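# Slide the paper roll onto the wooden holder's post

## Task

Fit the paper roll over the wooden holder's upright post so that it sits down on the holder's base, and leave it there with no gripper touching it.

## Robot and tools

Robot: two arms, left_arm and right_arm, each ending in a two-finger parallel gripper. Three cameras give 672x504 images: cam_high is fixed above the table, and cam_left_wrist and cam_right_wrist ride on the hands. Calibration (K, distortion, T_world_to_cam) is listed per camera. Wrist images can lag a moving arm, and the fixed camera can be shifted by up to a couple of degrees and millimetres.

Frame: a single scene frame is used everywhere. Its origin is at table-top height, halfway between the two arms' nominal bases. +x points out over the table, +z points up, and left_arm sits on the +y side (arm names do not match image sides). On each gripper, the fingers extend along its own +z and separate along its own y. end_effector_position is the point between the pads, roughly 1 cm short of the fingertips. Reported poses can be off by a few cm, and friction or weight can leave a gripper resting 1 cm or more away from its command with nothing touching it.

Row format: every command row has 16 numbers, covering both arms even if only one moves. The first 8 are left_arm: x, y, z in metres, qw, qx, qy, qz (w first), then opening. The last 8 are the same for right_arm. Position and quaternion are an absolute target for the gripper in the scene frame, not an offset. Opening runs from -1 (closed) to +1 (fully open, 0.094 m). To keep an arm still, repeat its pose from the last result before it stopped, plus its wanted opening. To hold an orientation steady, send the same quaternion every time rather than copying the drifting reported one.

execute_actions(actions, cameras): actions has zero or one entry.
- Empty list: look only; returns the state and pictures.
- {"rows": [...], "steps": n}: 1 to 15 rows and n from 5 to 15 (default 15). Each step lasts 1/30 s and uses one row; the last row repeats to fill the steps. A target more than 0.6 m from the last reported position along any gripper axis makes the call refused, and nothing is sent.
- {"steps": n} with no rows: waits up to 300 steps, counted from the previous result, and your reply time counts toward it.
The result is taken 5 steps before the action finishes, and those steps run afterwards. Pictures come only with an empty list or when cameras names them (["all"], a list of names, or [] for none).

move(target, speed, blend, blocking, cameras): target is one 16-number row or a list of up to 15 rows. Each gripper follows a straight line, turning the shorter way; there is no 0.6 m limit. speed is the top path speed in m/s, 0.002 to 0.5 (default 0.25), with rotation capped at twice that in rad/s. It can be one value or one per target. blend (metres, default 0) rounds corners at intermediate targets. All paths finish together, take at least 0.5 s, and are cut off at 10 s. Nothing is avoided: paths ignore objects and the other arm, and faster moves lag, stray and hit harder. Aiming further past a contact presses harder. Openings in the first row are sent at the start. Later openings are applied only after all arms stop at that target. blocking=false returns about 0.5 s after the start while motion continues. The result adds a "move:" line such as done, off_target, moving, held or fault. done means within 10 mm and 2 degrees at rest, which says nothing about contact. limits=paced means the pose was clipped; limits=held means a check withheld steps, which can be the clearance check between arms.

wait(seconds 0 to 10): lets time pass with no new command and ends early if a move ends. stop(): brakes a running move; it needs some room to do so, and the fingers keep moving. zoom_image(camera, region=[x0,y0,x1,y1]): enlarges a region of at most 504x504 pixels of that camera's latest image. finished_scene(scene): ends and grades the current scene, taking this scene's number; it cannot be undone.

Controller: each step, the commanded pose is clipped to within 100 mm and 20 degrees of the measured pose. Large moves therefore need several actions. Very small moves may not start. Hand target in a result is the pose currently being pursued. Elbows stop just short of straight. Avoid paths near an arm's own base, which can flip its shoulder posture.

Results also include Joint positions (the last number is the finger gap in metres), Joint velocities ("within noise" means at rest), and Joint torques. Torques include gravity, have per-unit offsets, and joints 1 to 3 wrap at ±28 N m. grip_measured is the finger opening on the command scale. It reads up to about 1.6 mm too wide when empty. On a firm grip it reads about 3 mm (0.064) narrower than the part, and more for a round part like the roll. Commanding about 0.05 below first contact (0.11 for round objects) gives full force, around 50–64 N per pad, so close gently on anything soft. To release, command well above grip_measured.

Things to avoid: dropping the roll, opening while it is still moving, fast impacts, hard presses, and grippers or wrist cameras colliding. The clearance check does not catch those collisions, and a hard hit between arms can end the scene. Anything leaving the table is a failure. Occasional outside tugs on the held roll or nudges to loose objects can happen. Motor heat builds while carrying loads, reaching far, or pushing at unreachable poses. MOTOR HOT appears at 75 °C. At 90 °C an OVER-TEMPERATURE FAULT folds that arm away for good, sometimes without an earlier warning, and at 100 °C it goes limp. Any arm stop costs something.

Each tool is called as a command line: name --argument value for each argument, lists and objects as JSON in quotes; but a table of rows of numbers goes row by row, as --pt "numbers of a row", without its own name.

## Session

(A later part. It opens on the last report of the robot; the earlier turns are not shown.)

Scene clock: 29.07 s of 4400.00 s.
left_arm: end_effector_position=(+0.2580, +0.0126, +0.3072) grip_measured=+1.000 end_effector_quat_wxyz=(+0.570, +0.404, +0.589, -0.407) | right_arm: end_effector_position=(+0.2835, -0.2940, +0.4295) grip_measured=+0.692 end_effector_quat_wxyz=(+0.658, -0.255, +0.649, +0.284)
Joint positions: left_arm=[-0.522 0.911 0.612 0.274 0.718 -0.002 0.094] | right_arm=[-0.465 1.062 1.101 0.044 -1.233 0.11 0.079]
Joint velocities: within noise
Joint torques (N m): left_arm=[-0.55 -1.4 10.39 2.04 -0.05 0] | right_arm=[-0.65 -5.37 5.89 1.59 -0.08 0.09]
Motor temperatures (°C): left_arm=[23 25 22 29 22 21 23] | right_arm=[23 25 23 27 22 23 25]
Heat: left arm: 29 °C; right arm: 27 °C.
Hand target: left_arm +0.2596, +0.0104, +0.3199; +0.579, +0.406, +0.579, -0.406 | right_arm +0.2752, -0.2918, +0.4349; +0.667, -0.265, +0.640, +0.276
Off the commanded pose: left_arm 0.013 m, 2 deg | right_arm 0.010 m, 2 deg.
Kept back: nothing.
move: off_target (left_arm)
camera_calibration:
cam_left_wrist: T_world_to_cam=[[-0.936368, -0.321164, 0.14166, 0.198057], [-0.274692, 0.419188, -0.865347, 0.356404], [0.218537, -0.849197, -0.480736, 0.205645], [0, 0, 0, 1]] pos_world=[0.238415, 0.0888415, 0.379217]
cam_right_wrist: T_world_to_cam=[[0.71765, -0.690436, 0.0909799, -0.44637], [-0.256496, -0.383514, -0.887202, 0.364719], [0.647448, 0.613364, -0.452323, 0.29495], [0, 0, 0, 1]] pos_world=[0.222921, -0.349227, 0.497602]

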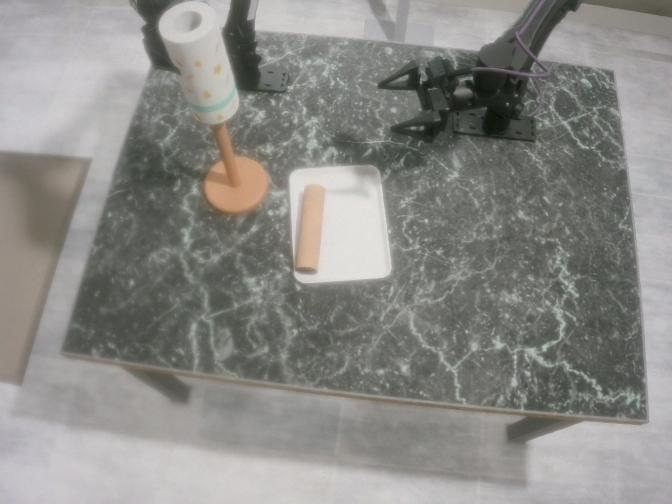

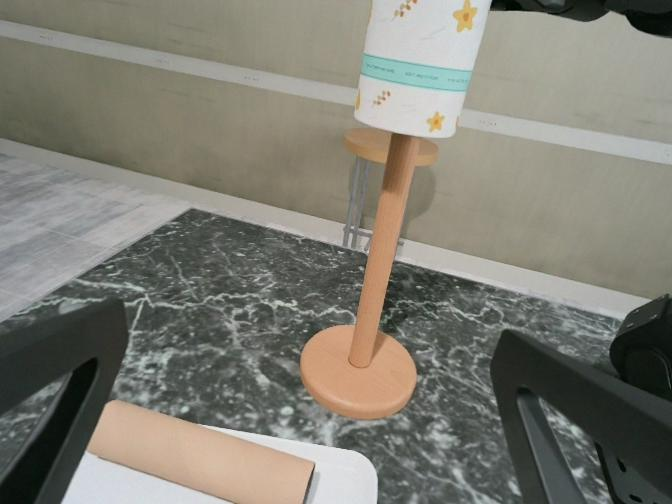

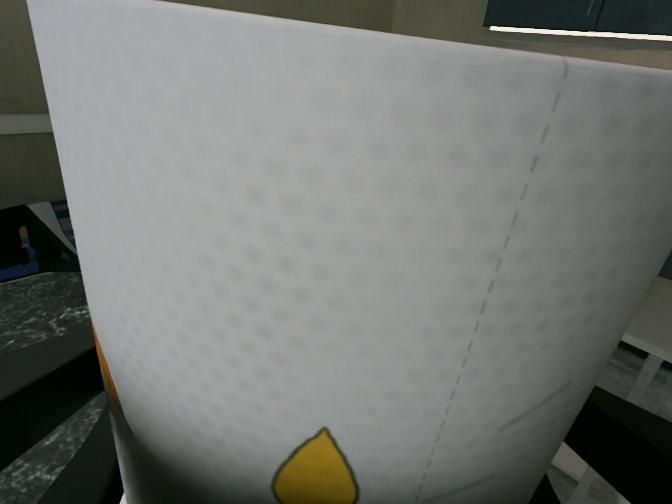

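move --target '[0.26,0.01,0.32,0.579,0.4056,0.579,-0.4056,1,0.2755,-0.292,0.37,0.667,-0.265,0.639,0.276,0.3]' --speed 0.06

zoom_image --camera "cam_high" --region '[130, 0, 280, 240]'

zoom_image --camera "cam_left_wrist" --region '[300, 40, 540, 280]'

Scene clock: 30.97 s of 4400.00 s.
left_arm: end_effector_position=(+0.2580, +0.0126, +0.3073) grip_measured=+1.000 end_effector_quat_wxyz=(+0.570, +0.404, +0.588, -0.407) | right_arm: end_effector_position=(+0.2822, -0.2934, +0.3655) grip_measured=+0.692 end_effector_quat_wxyz=(+0.659, -0.257, +0.648, +0.283)
Joint positions: left_arm=[-0.522 0.911 0.612 0.274 0.718 -0.002 0.094] | right_arm=[-0.465 1.014 0.82 0.282 -1.234 0.111 0.079]
Joint velocities: within noise
Joint torques (N m): left_arm=[-0.57 -1.42 10.4 2.02 -0.05 -0.01] | right_arm=[-0.59 -4.89 6.24 1.6 -0.06 0.1]
Motor temperatures (°C): left_arm=[23 24 22 29 22 21 23] | right_arm=[23 25 23 27 22 23 25]
Heat: left arm: 29 °C; right arm: 27 °C.
Hand target: left_arm +0.2596, +0.0104, +0.3200; +0.579, +0.406, +0.579, -0.406 | right_arm +0.2757, -0.2918, +0.3698; +0.667, -0.265, +0.640, +0.276
Off the commanded pose: left_arm 0.013 m, 2 deg | right_arm 0.008 m, 2 deg.
Kept back: nothing.
move: off_target (left_arm)
camera_calibration:
cam_left_wrist: T_world_to_cam=[[-0.936416, -0.321138, 0.141406, 0.198137], [-0.274403, 0.419029, -0.865516, 0.356451], [0.218697, -0.849285, -0.480506, 0.20557], [0, 0, 0, 1]] pos_world=[0.238393, 0.0888538, 0.379274]
cam_right_wrist: T_world_to_cam=[[0.717628, -0.690023, 0.0942232, -0.440238], [-0.253552, -0.384879, -0.887457, 0.306735], [0.64863, 0.612974, -0.451156, 0.265568], [0, 0, 0, 1]] pos_world=[0.221445, -0.348505, 0.433508]

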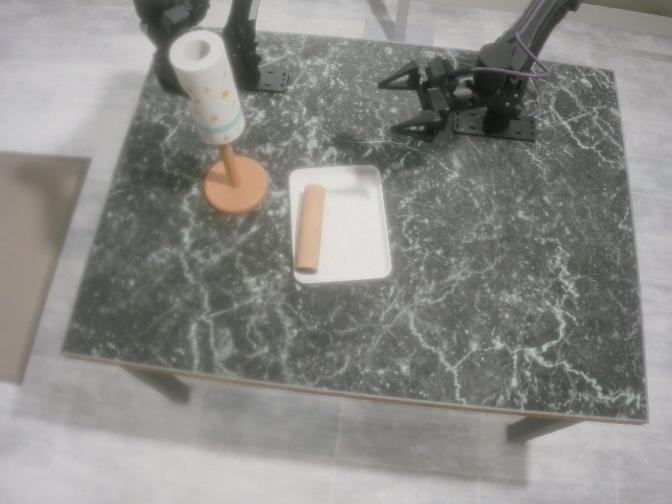

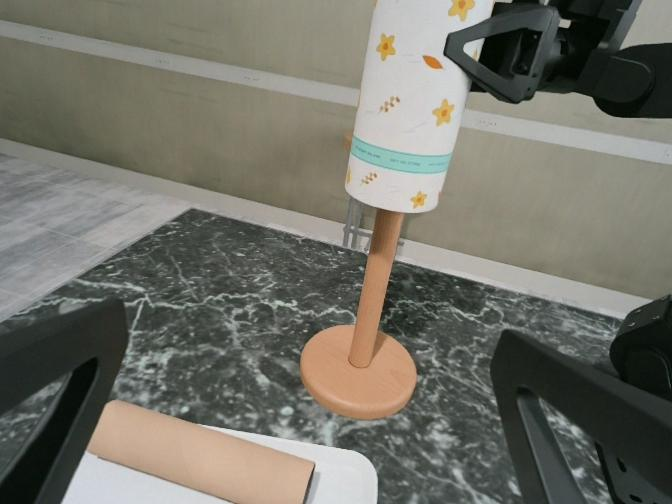

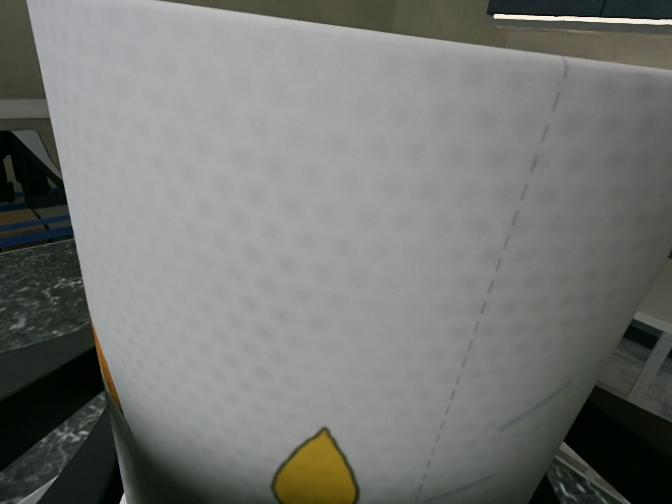

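Scaled by 2.100 from the camera's 672x504 image, which has a finer 960x720 frame.

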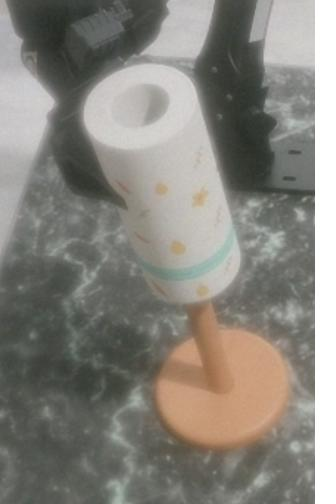

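Scaled by 2.100 from the camera's 672x504 image, which has a finer 960x720 frame.

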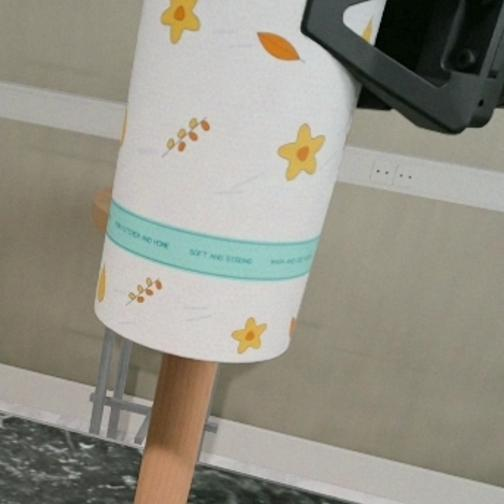

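move --target '[0.26,0.01,0.32,0.579,0.4056,0.579,-0.4056,1,0.277,-0.292,0.28,0.667,-0.265,0.639,0.276,0.3]' --speed 0.07

zoom_image --camera "cam_high" --region '[130, 0, 280, 240]'

Scene clock: 33.10 s of 4400.00 s.
left_arm: end_effector_position=(+0.2580, +0.0126, +0.3073) grip_measured=+1.000 end_effector_quat_wxyz=(+0.570, +0.404, +0.588, -0.407) | right_arm: end_effector_position=(+0.2780, -0.2914, +0.2836) grip_measured=+0.692 end_effector_quat_wxyz=(+0.667, -0.266, +0.640, +0.274)
Joint positions: left_arm=[-0.522 0.911 0.612 0.274 0.718 -0.002 0.094] | right_arm=[-0.465 1.051 0.49 0.681 -1.234 0.11 0.079]
Joint velocities: within noise
Joint torques (N m): left_arm=[-0.53 -1.39 10.4 2.04 -0.06 -0.01] | right_arm=[-0.44 -2.09 5.74 1.6 0 0.1]
Motor temperatures (°C): left_arm=[23 24 22 29 22 21 23] | right_arm=[23 25 23 27 22 23 25]
Heat: left arm: 29 °C; right arm: 27 °C.
Hand target: left_arm +0.2595, +0.0104, +0.3200; +0.579, +0.406, +0.579, -0.406 | right_arm +0.2770, -0.2919, +0.2801; +0.667, -0.265, +0.640, +0.276
Off the commanded pose: left_arm 0.013 m, 2 deg | right_arm 0.004 m, 0 deg.
Kept back: nothing.
move: off_target (left_arm)
camera_calibration:
cam_left_wrist: T_world_to_cam=[[-0.936416, -0.321138, 0.141406, 0.198137], [-0.274403, 0.419029, -0.865516, 0.356451], [0.218697, -0.849285, -0.480506, 0.20557], [0, 0, 0, 1]] pos_world=[0.238393, 0.0888538, 0.379274]
cam_right_wrist: T_world_to_cam=[[0.714301, -0.688404, 0.125991, -0.435705], [-0.226873, -0.398085, -0.888852, 0.222944], [0.662044, 0.606324, -0.440533, 0.221438], [0, 0, 0, 1]] pos_world=[0.215203, -0.345453, 0.35061]

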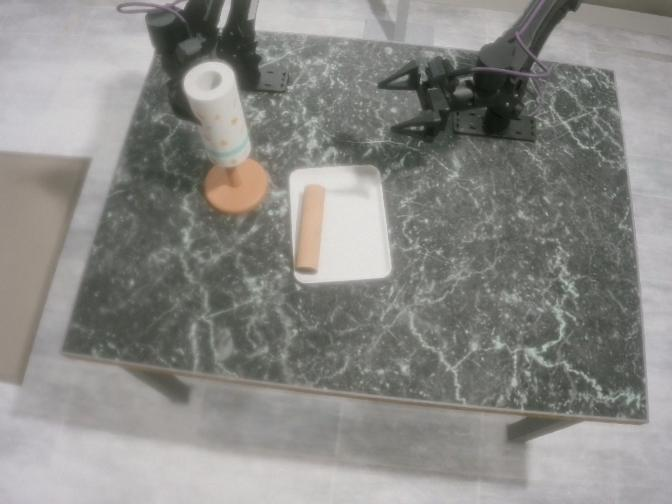

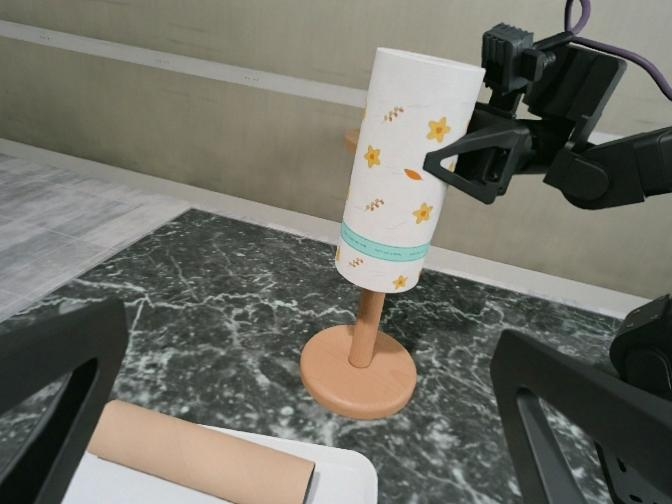

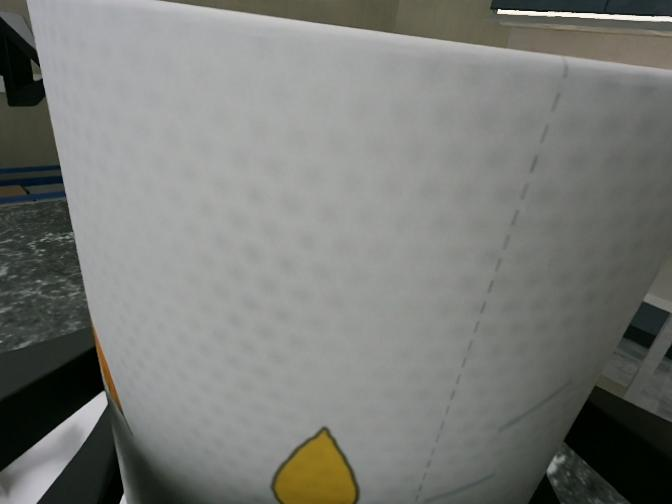

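Scaled by 2.100 from the camera's 672x504 image, which has a finer 960x720 frame.

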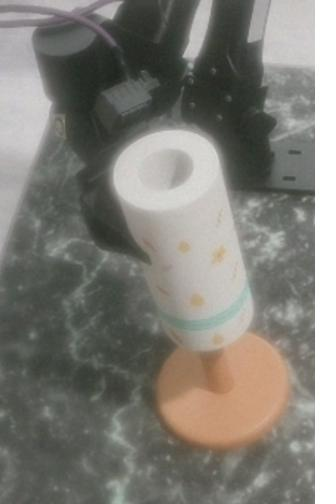

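move --target '[0.26,0.01,0.32,0.579,0.4056,0.579,-0.4056,1,0.285,-0.293,0.215,0.663,-0.2615,0.6445,0.2775,0.3]' --speed 0.07

zoom_image --camera "cam_high" --region '[130, 0, 280, 240]'

Scene clock: 34.87 s of 4400.00 s.
left_arm: end_effector_position=(+0.2580, +0.0126, +0.3073) grip_measured=+1.000 end_effector_quat_wxyz=(+0.570, +0.404, +0.588, -0.407) | right_arm: end_effector_position=(+0.2853, -0.2949, +0.2170) grip_measured=+0.692 end_effector_quat_wxyz=(+0.661, -0.263, +0.646, +0.277)
Joint positions: left_arm=[-0.522 0.911 0.612 0.274 0.718 -0.002 0.094] | right_arm=[-0.465 1.284 0.329 1.035 -1.234 0.087 0.079]
Joint velocities: within noise
Joint torques (N m): left_arm=[-0.59 -1.29 10.37 2.03 -0.05 0] | right_arm=[0.65 -2.97 5.01 1.62 0.16 0.09]
Motor temperatures (°C): left_arm=[23 24 22 29 22 21 23] | right_arm=[23 25 23 27 22 23 25]
Heat: left arm: 29 °C; right arm: 27 °C.
Hand target: left_arm +0.2595, +0.0104, +0.3200; +0.579, +0.406, +0.579, -0.406 | right_arm +0.2849, -0.2930, +0.2151; +0.662, -0.262, +0.645, +0.277
Off the commanded pose: left_arm 0.013 m, 2 deg | right_arm 0.003 m, 0 deg.
Kept back: nothing.
move: off_target (left_arm)
camera_calibration:
cam_left_wrist: T_world_to_cam=[[-0.936416, -0.321138, 0.141406, 0.198137], [-0.274403, 0.419029, -0.865516, 0.356451], [0.218697, -0.849285, -0.480506, 0.20557], [0, 0, 0, 1]] pos_world=[0.238393, 0.0888538, 0.379274]
cam_right_wrist: T_world_to_cam=[[0.716024, -0.689036, 0.111977, -0.432576], [-0.243974, -0.397299, -0.884664, 0.168141], [0.654054, 0.606121, -0.452583, 0.194232], [0, 0, 0, 1]] pos_world=[0.223718, -0.348986, 0.285093]

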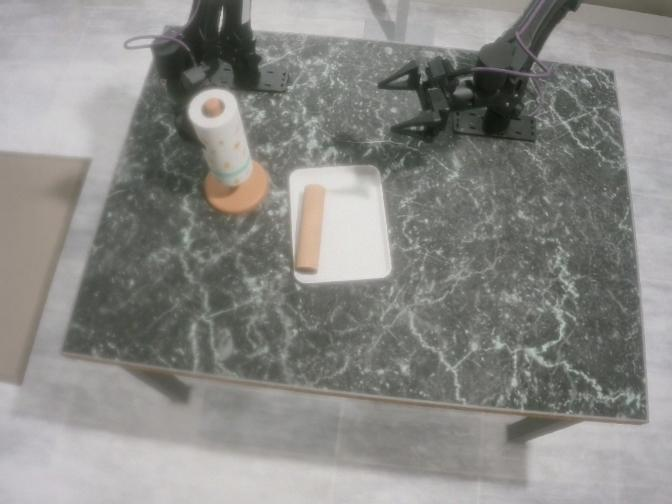

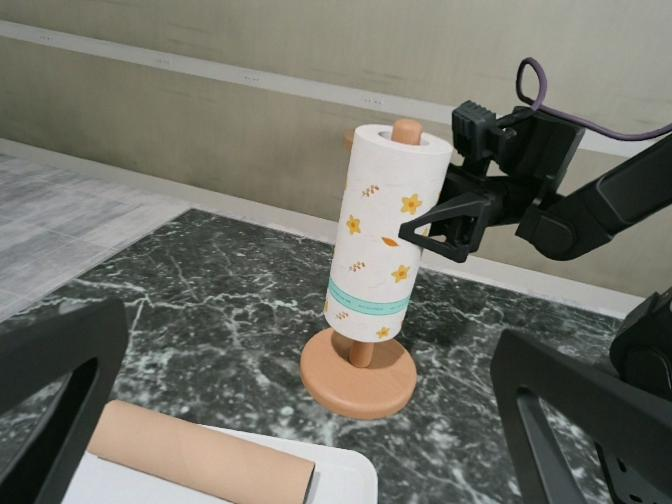

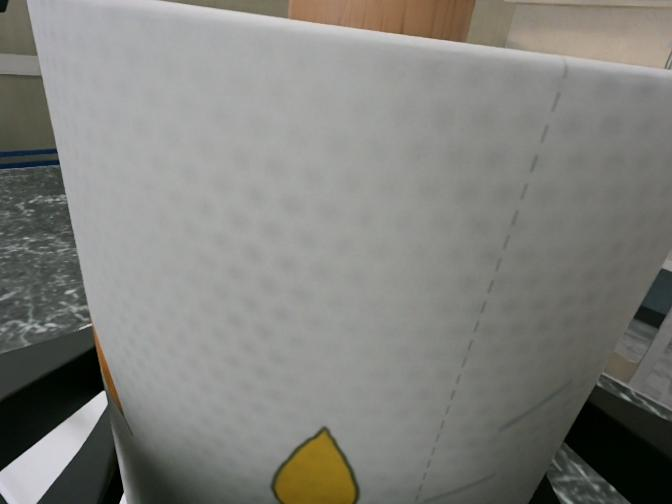

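Scaled by 2.100 from the camera's 672x504 image, which has a finer 960x720 frame.

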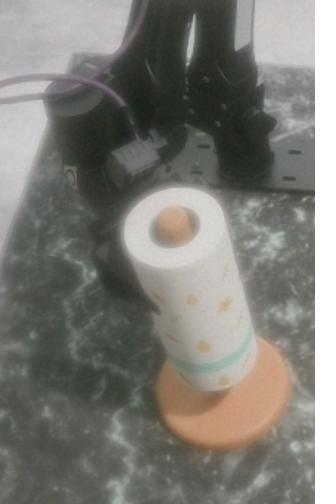

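move --target '[0.26,0.01,0.32,0.579,0.4056,0.579,-0.4056,1,0.284,-0.291,0.177,0.663,-0.2615,0.6445,0.2775,0.3]' --speed 0.06

zoom_image --camera "cam_left_wrist" --region '[260, 100, 500, 440]'

Scene clock: 36.37 s of 4400.00 s.
left_arm: end_effector_position=(+0.2580, +0.0126, +0.3073) grip_measured=+1.000 end_effector_quat_wxyz=(+0.570, +0.404, +0.588, -0.407) | right_arm: end_effector_position=(+0.2842, -0.2927, +0.1786) grip_measured=+0.692 end_effector_quat_wxyz=(+0.660, -0.265, +0.646, +0.278)
Joint positions: left_arm=[-0.522 0.911 0.612 0.274 0.718 -0.002 0.094] | right_arm=[-0.46 1.497 0.247 1.33 -1.232 0.084 0.079]
Joint velocities: within noise
Joint torques (N m): left_arm=[-0.53 -1.33 10.45 2.01 -0.03 -0.02] | right_arm=[0.7 -3.55 3.75 1.59 0.21 0.11]
Motor temperatures (°C): left_arm=[23 24 22 29 22 21 23] | right_arm=[23 25 23 27 22 23 25]
Heat: left arm: 29 °C; right arm: 27 °C.
Hand target: left_arm +0.2595, +0.0104, +0.3200; +0.579, +0.406, +0.579, -0.406 | right_arm +0.2840, -0.2910, +0.1771; +0.662, -0.262, +0.645, +0.277
Off the commanded pose: left_arm 0.013 m, 2 deg | right_arm 0.002 m, 0 deg.
Kept back: nothing.
move: off_target (left_arm)
camera_calibration:
cam_left_wrist: T_world_to_cam=[[-0.936416, -0.321138, 0.141406, 0.198137], [-0.274403, 0.419029, -0.865516, 0.356451], [0.218697, -0.849285, -0.480506, 0.20557], [0, 0, 0, 1]] pos_world=[0.238393, 0.0888538, 0.379274]
cam_right_wrist: T_world_to_cam=[[0.718984, -0.685633, 0.11388, -0.426202], [-0.241081, -0.399698, -0.884376, 0.133246], [0.651875, 0.608399, -0.452669, 0.17762], [0, 0, 0, 1]] pos_world=[0.22277, -0.347024, 0.246778]

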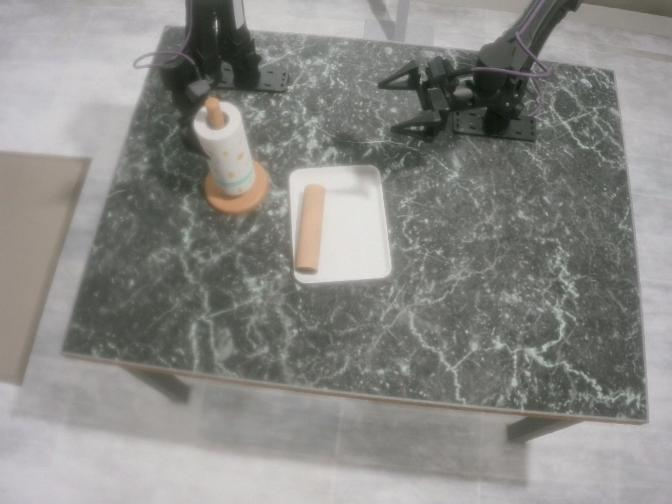

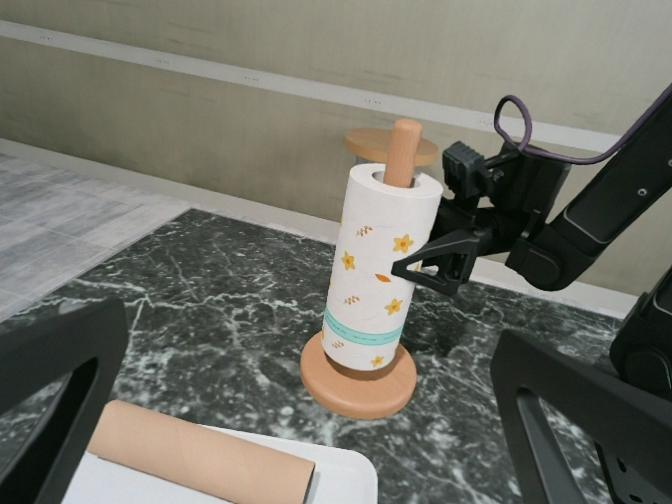

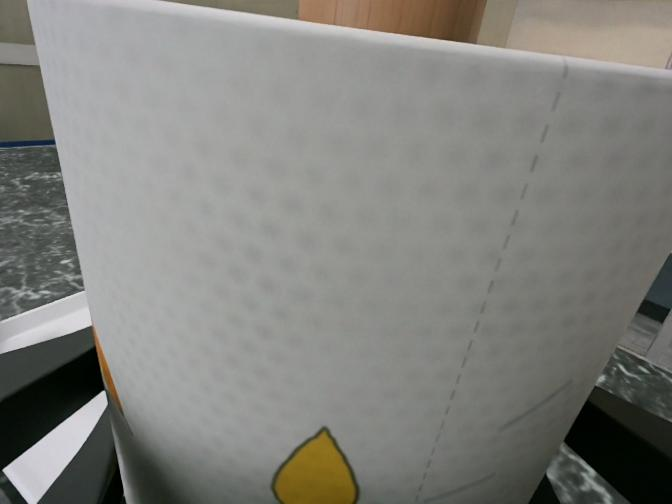

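Scaled by 1.482 from the camera's 672x504 image, which has a finer 960x720 frame.

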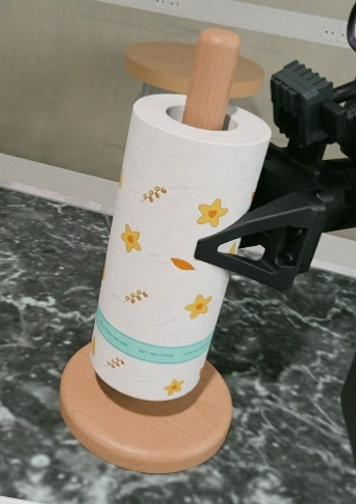

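Close; ~2 cm remaining.

move --target '[0.26,0.01,0.32,0.579,0.4056,0.579,-0.4056,1,0.284,-0.291,0.163,0.663,-0.2615,0.6445,0.2775,0.3]' --speed 0.04

zoom_image --camera "cam_left_wrist" --region '[260, 100, 500, 440]'

move --target '[0.26,0.01,0.32,0.579,0.4056,0.579,-0.4056,1,0.284,-0.291,0.153,0.663,-0.2615,0.6445,0.2775,0.3]' --speed 0.03

zoom_image --camera "cam_left_wrist" --region '[260, 100, 500, 440]'

Scene clock: 37.60 s of 4400.00 s.
left_arm: end_effector_position=(+0.2580, +0.0126, +0.3073) grip_measured=+1.000 end_effector_quat_wxyz=(+0.570, +0.404, +0.588, -0.407) | right_arm: end_effector_position=(+0.2843, -0.2928, +0.1648) grip_measured=+0.692 end_effector_quat_wxyz=(+0.661, -0.265, +0.645, +0.277)
Joint positions: left_arm=[-0.522 0.911 0.612 0.274 0.718 -0.002 0.094] | right_arm=[-0.46 1.601 0.228 1.458 -1.232 0.087 0.079]
Joint velocities: within noise
Joint torques (N m): left_arm=[-0.57 -1.47 10.37 2.03 -0.05 -0.01] | right_arm=[0.72 -3.77 3.14 1.59 0.23 0.08]
Motor temperatures (°C): left_arm=[23 24 22 29 22 21 23] | right_arm=[23 25 23 27 22 23 25]
Heat: left arm: 29 °C; right arm: 27 °C.
Hand target: left_arm +0.2595, +0.0104, +0.3200; +0.579, +0.406, +0.579, -0.406 | right_arm +0.2839, -0.2910, +0.1631; +0.662, -0.262, +0.645, +0.277
Off the commanded pose: left_arm 0.013 m, 2 deg | right_arm 0.003 m, 0 deg.
Kept back: nothing.
move: off_target (left_arm)
camera_calibration:
cam_left_wrist: T_world_to_cam=[[-0.936416, -0.321138, 0.141406, 0.198137], [-0.274403, 0.419029, -0.865516, 0.356451], [0.218697, -0.849285, -0.480506, 0.20557], [0, 0, 0, 1]] pos_world=[0.238393, 0.0888538, 0.379274]
cam_right_wrist: T_world_to_cam=[[0.718855, -0.685613, 0.114813, -0.424826], [-0.239611, -0.399415, -0.884904, 0.120781], [0.652559, 0.608607, -0.451402, 0.170993], [0, 0, 0, 1]] pos_world=[0.222746, -0.347092, 0.232842]

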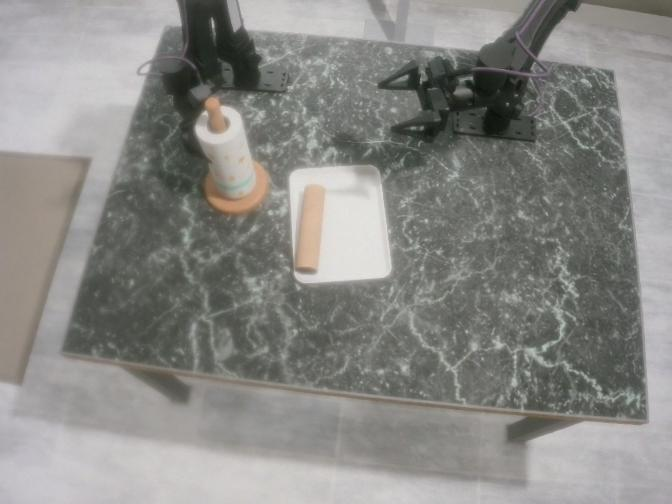

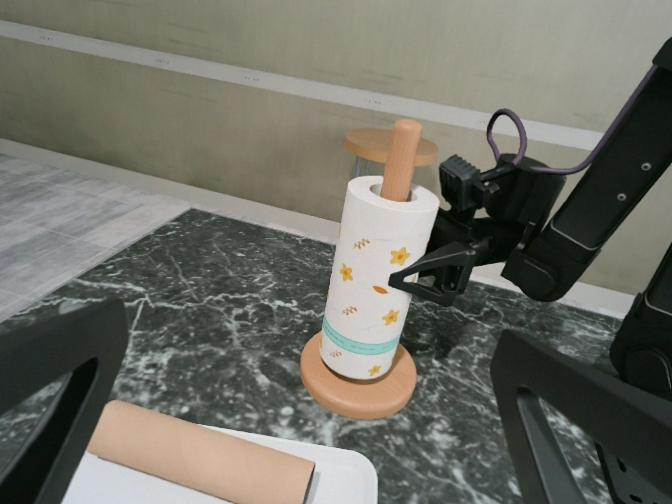

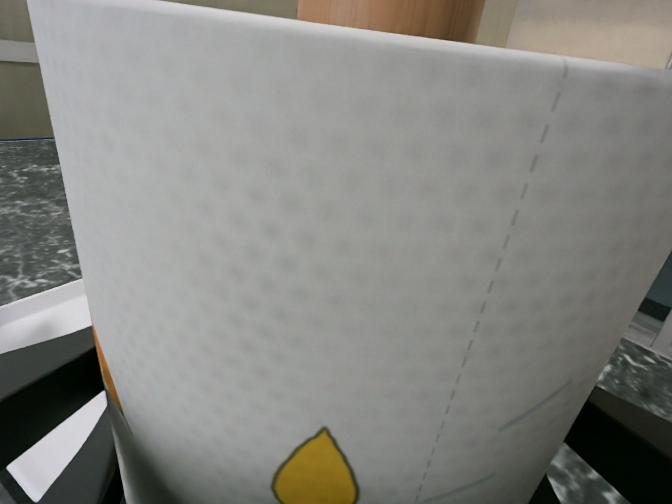

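Scaled by 1.482 from the camera's 672x504 image, which has a finer 960x720 frame.

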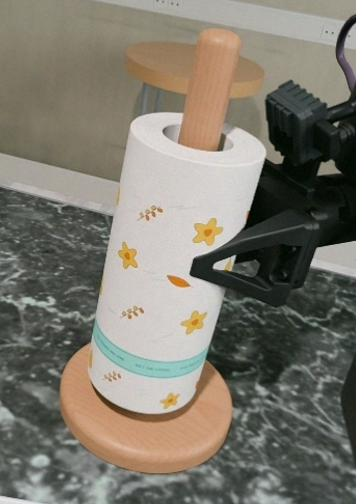

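Scene clock: 38.47 s of 4400.00 s.
left_arm: end_effector_position=(+0.2581, +0.0126, +0.3073) grip_measured=+1.000 end_effector_quat_wxyz=(+0.570, +0.404, +0.588, -0.407) | right_arm: end_effector_position=(+0.2843, -0.2928, +0.1550) grip_measured=+0.692 end_effector_quat_wxyz=(+0.660, -0.263, +0.646, +0.279)
Joint positions: left_arm=[-0.522 0.911 0.612 0.274 0.718 -0.002 0.094] | right_arm=[-0.46 1.672 0.218 1.532 -1.232 0.087 0.079]
Joint velocities: within noise
Joint torques (N m): left_arm=[-0.53 -1.33 10.44 2.02 -0.07 -0.01] | right_arm=[0.66 -4.03 2.91 1.61 0.21 0.03]
Motor temperatures (°C): left_arm=[23 24 22 29 22 21 23] | right_arm=[23 24 23 27 22 23 25]
Heat: left arm: 29 °C; right arm: 27 °C.
Hand target: left_arm +0.2596, +0.0104, +0.3200; +0.579, +0.406, +0.579, -0.406 | right_arm +0.2840, -0.2910, +0.1532; +0.661, -0.262, +0.646, +0.277
Off the commanded pose: left_arm 0.013 m, 2 deg | right_arm 0.003 m, 1 deg.
joint sent to its limit (right arm) — joint 4 (wrist pitch), upper limit.
Kept back: nothing.
move: off_target (left_arm)
camera_calibration:
cam_left_wrist: T_world_to_cam=[[-0.936294, -0.321497, 0.141399, 0.19818], [-0.274559, 0.418931, -0.865514, 0.356499], [0.219023, -0.849198, -0.480512, 0.205492], [0, 0, 0, 1]] pos_world=[0.238427, 0.088869, 0.379274]
cam_right_wrist: T_world_to_cam=[[0.719472, -0.685908, 0.109047, -0.423089], [-0.244482, -0.397083, -0.884621, 0.114072], [0.650069, 0.6098, -0.453382, 0.167892], [0, 0, 0, 1]] pos_world=[0.223147, -0.347284, 0.223166]

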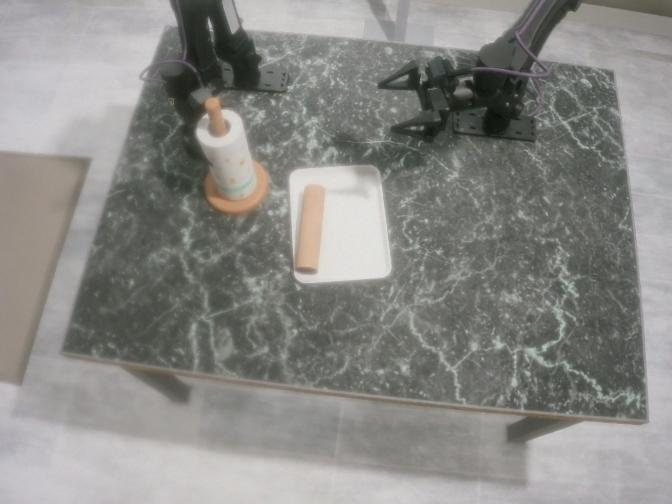

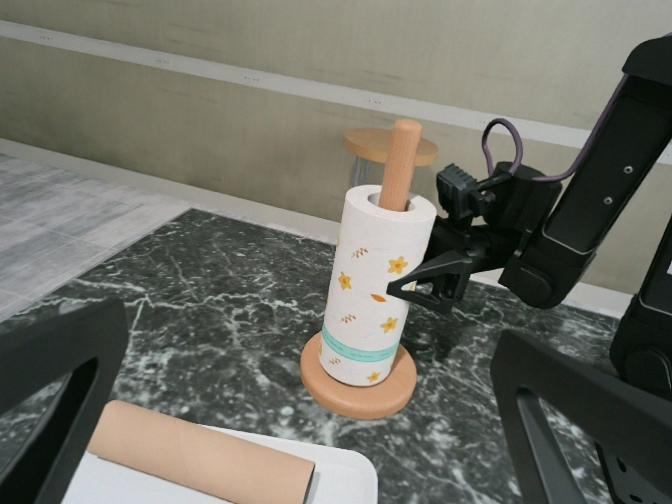

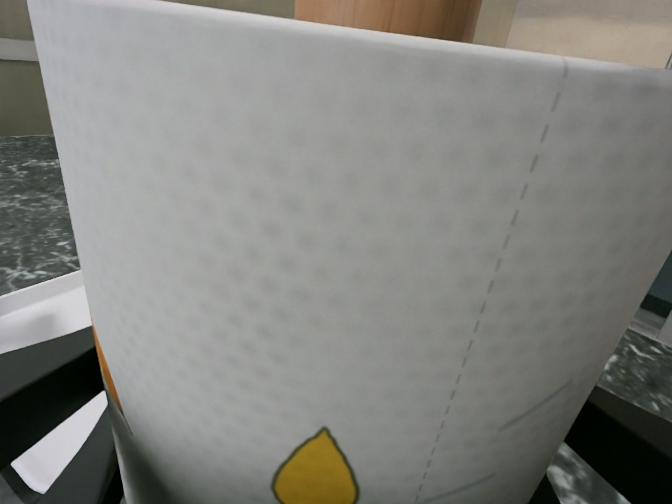

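Scaled by 1.482 from the camera's 672x504 image, which has a finer 960x720 frame.

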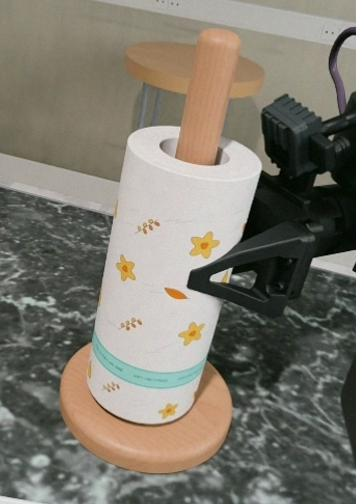

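move --target '[0.26,0.01,0.32,0.579,0.4056,0.579,-0.4056,1,0.284,-0.291,0.144,0.656,-0.264,0.652,0.278,0.3]' --speed 0.03

zoom_image --camera "cam_left_wrist" --region '[280, 300, 440, 440]'

Scene clock: 39.40 s of 4400.00 s.
left_arm: end_effector_position=(+0.2581, +0.0126, +0.3073) grip_measured=+1.000 end_effector_quat_wxyz=(+0.570, +0.404, +0.588, -0.407) | right_arm: end_effector_position=(+0.2850, -0.2932, +0.1490) grip_measured=+0.692 end_effector_quat_wxyz=(+0.658, -0.266, +0.648, +0.276)
Joint positions: left_arm=[-0.522 0.911 0.612 0.274 0.718 -0.002 0.094] | right_arm=[-0.46 1.698 0.218 1.535 -1.232 0.06 0.079]
Joint velocities: within noise
Joint torques (N m): left_arm=[-0.54 -1.39 10.45 2.01 -0.04 0.01] | right_arm=[0.5 -4.03 2.55 1.42 0.11 -0.06]
Motor temperatures (°C): left_arm=[23 24 22 29 22 21 23] | right_arm=[23 24 23 27 22 23 25]
Heat: left arm: 29 °C; right arm: 27 °C.
Hand target: left_arm +0.2596, +0.0104, +0.3199; +0.579, +0.406, +0.579, -0.406 | right_arm +0.2839, -0.2910, +0.1442; +0.655, -0.264, +0.651, +0.278
Off the commanded pose: left_arm 0.013 m, 2 deg | right_arm 0.006 m, 1 deg.
Kept back: nothing.
move: off_target (left_arm)
camera_calibration:
cam_left_wrist: T_world_to_cam=[[-0.936294, -0.321497, 0.141399, 0.19818], [-0.274559, 0.418931, -0.865514, 0.356499], [0.219023, -0.849198, -0.480512, 0.205492], [0, 0, 0, 1]] pos_world=[0.238427, 0.088869, 0.379274]
cam_right_wrist: T_world_to_cam=[[0.719231, -0.685298, 0.11434, -0.423764], [-0.246091, -0.405184, -0.880492, 0.106316], [0.649728, 0.605138, -0.460066, 0.164652], [0, 0, 0, 1]] pos_world=[0.223969, -0.346965, 0.217815]

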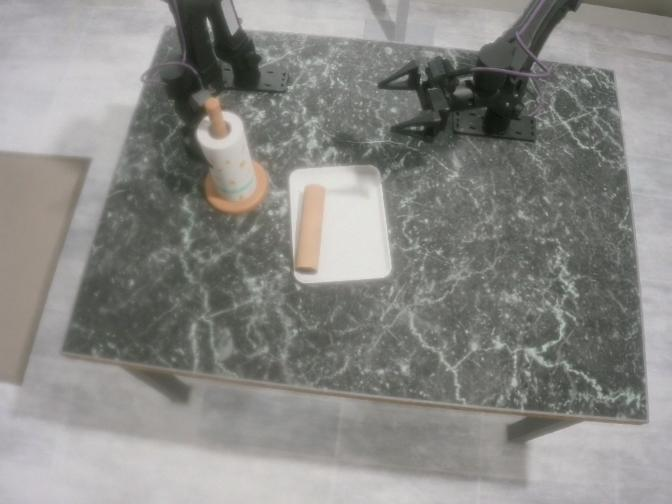

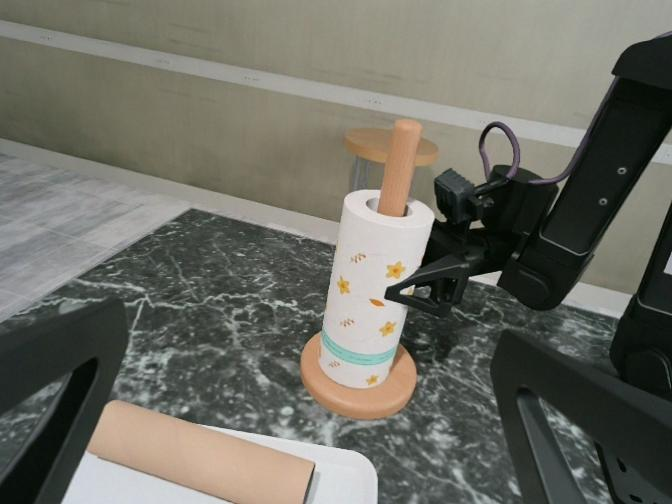

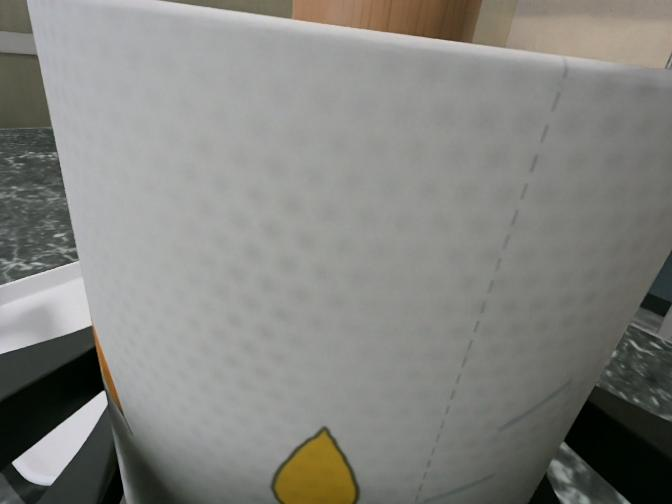

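Scaled by 3.150 from the camera's 672x504 image, which has a finer 960x720 frame.

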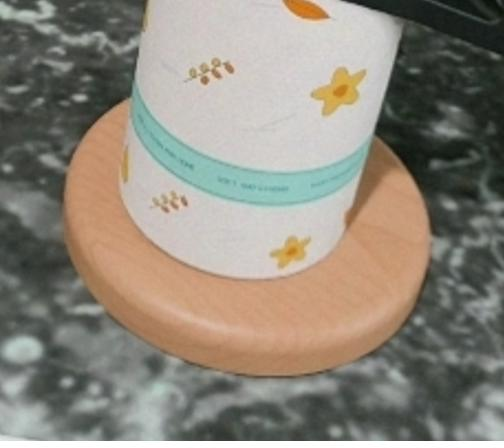

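move --pt "0.26 0.01 0.32 0.579 0.4056 0.579 -0.4056 1 0.285 -0.293 0.1475 0.656 -0.264 0.652 0.278 0.66" --pt "0.26 0.01 0.32 0.579 0.4056 0.579 -0.4056 1 0.285 -0.293 0.1475 0.656 -0.264 0.652 0.278 0.76" --pt "0.26 0.01 0.32 0.579 0.4056 0.579 -0.4056 1 0.285 -0.293 0.1475 0.656 -0.264 0.652 0.278 1" --speed 0.05

zoom_image --camera "cam_left_wrist" --region '[280, 100, 520, 440]'

zoom_image --camera "cam_high" --region '[130, 20, 290, 230]'

Scene clock: 42.73 s of 4400.00 s.
left_arm: end_effector_position=(+0.2581, +0.0126, +0.3073) grip_measured=+1.000 end_effector_quat_wxyz=(+0.570, +0.404, +0.588, -0.407) | right_arm: end_effector_position=(+0.2851, -0.2932, +0.1484) grip_measured=+0.998 end_effector_quat_wxyz=(+0.657, -0.265, +0.649, +0.277)
Joint positions: left_arm=[-0.522 0.911 0.612 0.274 0.718 -0.002 0.094] | right_arm=[-0.46 1.698 0.218 1.53 -1.232 0.058 0.094]
Joint velocities: within noise
Joint torques (N m): left_arm=[-0.57 -1.42 10.4 2.02 -0.04 0.02] | right_arm=[0.12 -5.74 3.45 1.2 0.03 -0.01]
Motor temperatures (°C): left_arm=[23 24 23 30 22 21 23] | right_arm=[23 24 23 27 22 23 25]
Heat: left arm: 30 °C; right arm: 27 °C.
Hand target: left_arm +0.2596, +0.0104, +0.3199; +0.579, +0.406, +0.579, -0.406 | right_arm +0.2850, -0.2930, +0.1476; +0.655, -0.264, +0.651, +0.278
Off the commanded pose: left_arm 0.013 m, 2 deg | right_arm 0.001 m, 0 deg.
Kept back: nothing.
move: off_target (left_arm)
camera_calibration:
cam_left_wrist: T_world_to_cam=[[-0.936294, -0.321497, 0.141399, 0.19818], [-0.274559, 0.418931, -0.865514, 0.356499], [0.219023, -0.849198, -0.480512, 0.205492], [0, 0, 0, 1]] pos_world=[0.238427, 0.088869, 0.379274]
cam_right_wrist: T_world_to_cam=[[0.719595, -0.685437, 0.11117, -0.423396], [-0.249089, -0.404241, -0.880082, 0.106823], [0.64818, 0.605611, -0.461624, 0.165158], [0, 0, 0, 1]] pos_world=[0.22423, -0.34705, 0.217323]

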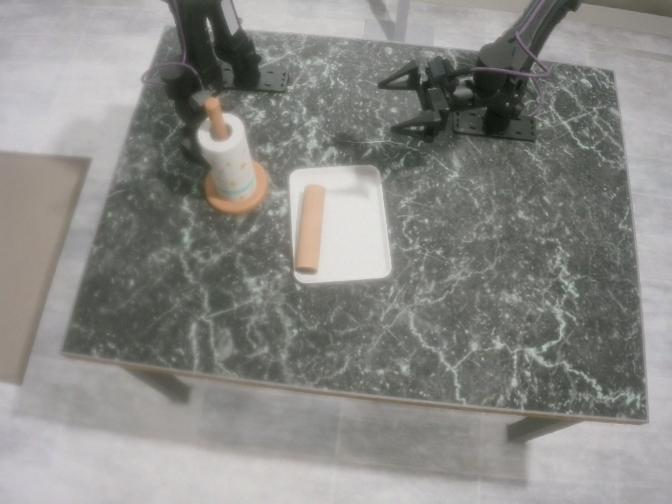

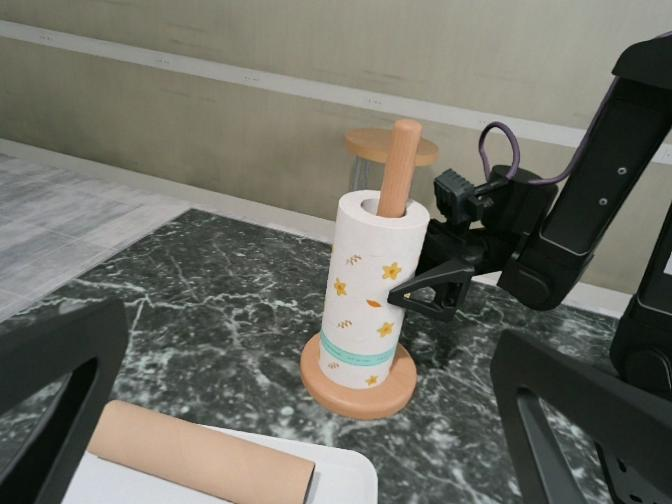

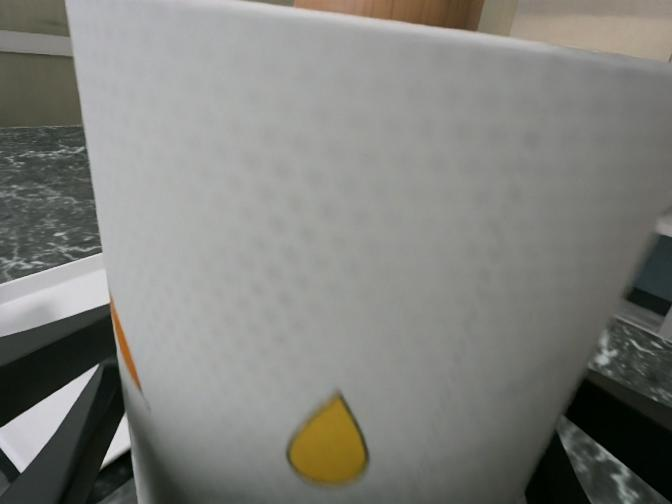

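Scaled by 1.482 from the camera's 672x504 image, which has a finer 960x720 frame.

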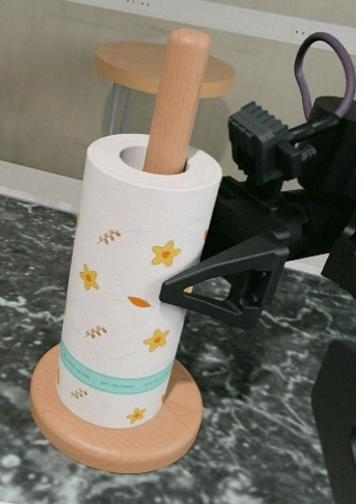

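Scaled by 2.400 from the camera's 672x504 image, which has a finer 960x720 frame.

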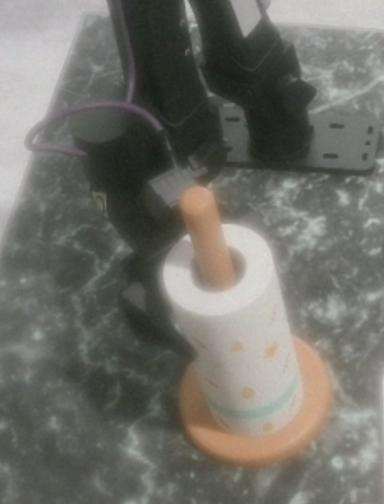

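move --pt "0.26 0.01 0.32 0.579 0.4056 0.579 -0.4056 1 0.262 -0.316 0.16 0.656 -0.264 0.652 0.278 1" --pt "0.26 0.01 0.32 0.579 0.4056 0.579 -0.4056 1 0.232 -0.346 0.175 0.656 -0.264 0.652 0.278 1" --speed 0.06 --blend 0.01

zoom_image --camera "cam_left_wrist" --region '[280, 100, 520, 440]'

Scene clock: 45.30 s of 4400.00 s.
left_arm: end_effector_position=(+0.2581, +0.0126, +0.3073) grip_measured=+1.000 end_effector_quat_wxyz=(+0.570, +0.404, +0.588, -0.407) | right_arm: end_effector_position=(+0.2377, -0.3485, +0.1740) grip_measured=+0.998 end_effector_quat_wxyz=(+0.654, -0.256, +0.659, +0.269)
Joint positions: left_arm=[-0.522 0.911 0.612 0.274 0.718 -0.002 0.094] | right_arm=[-0.82 1.52 0.202 1.517 -1.568 0.218 0.094]
Joint velocities: within noise
Joint torques (N m): left_arm=[-0.54 -1.33 10.39 2.02 -0.04 0] | right_arm=[-0.58 -6.32 2.61 1.11 0.03 0.11]
Motor temperatures (°C): left_arm=[23 24 23 30 22 21 23] | right_arm=[23 24 23 27 22 23 25]
Heat: left arm: 30 °C; right arm: 27 °C.
Hand target: left_arm +0.2596, +0.0104, +0.3199; +0.579, +0.406, +0.579, -0.406 | right_arm +0.2328, -0.3456, +0.1748; +0.653, -0.259, +0.659, +0.269
Off the commanded pose: left_arm 0.013 m, 2 deg | right_arm 0.006 m, 2 deg.
joint sent to its limit (right arm) — joint 5 (wrist yaw), lower limit.
Kept back: nothing.
move: off_target (left_arm)
camera_calibration:
cam_left_wrist: T_world_to_cam=[[-0.936294, -0.321497, 0.141399, 0.19818], [-0.274559, 0.418931, -0.865514, 0.356499], [0.219023, -0.849198, -0.480512, 0.205492], [0, 0, 0, 1]] pos_world=[0.238427, 0.088869, 0.379274]
cam_right_wrist: T_world_to_cam=[[0.704038, -0.702714, 0.102585, -0.430924], [-0.274256, -0.402285, -0.87347, 0.100755], [0.655069, 0.586821, -0.475948, 0.235484], [0, 0, 0, 1]] pos_world=[0.176761, -0.400471, 0.244291]

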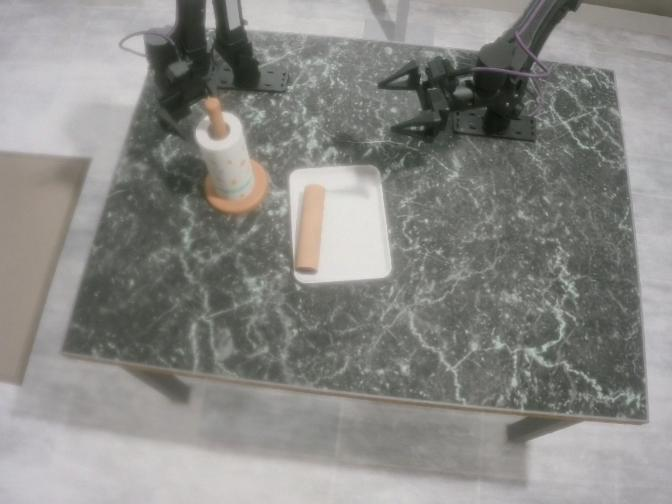

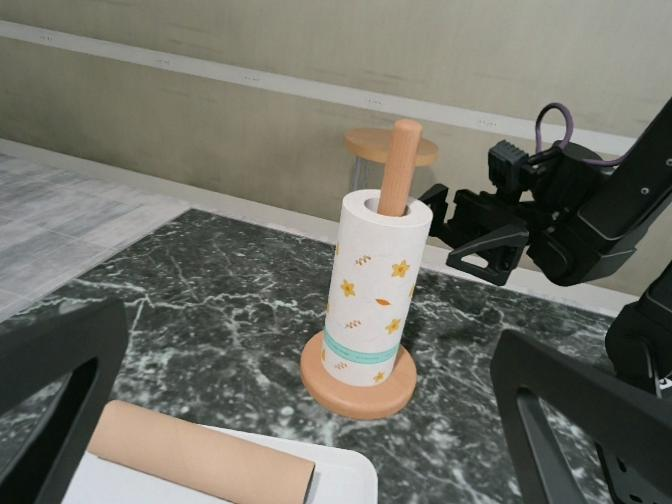

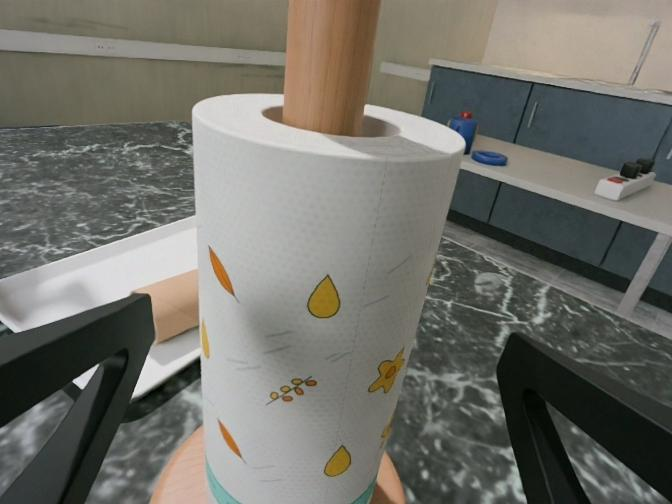

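Scaled by 1.482 from the camera's 672x504 image, which has a finer 960x720 frame.

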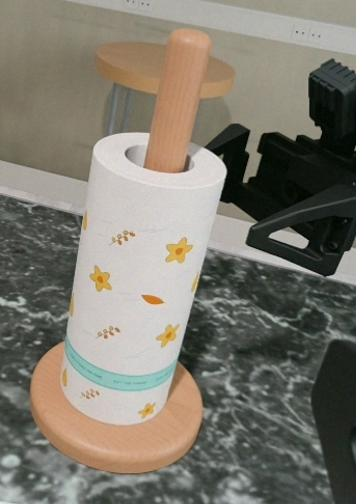

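Clear and seated.

finished_scene --scene 2

The scene is finished: the task was done.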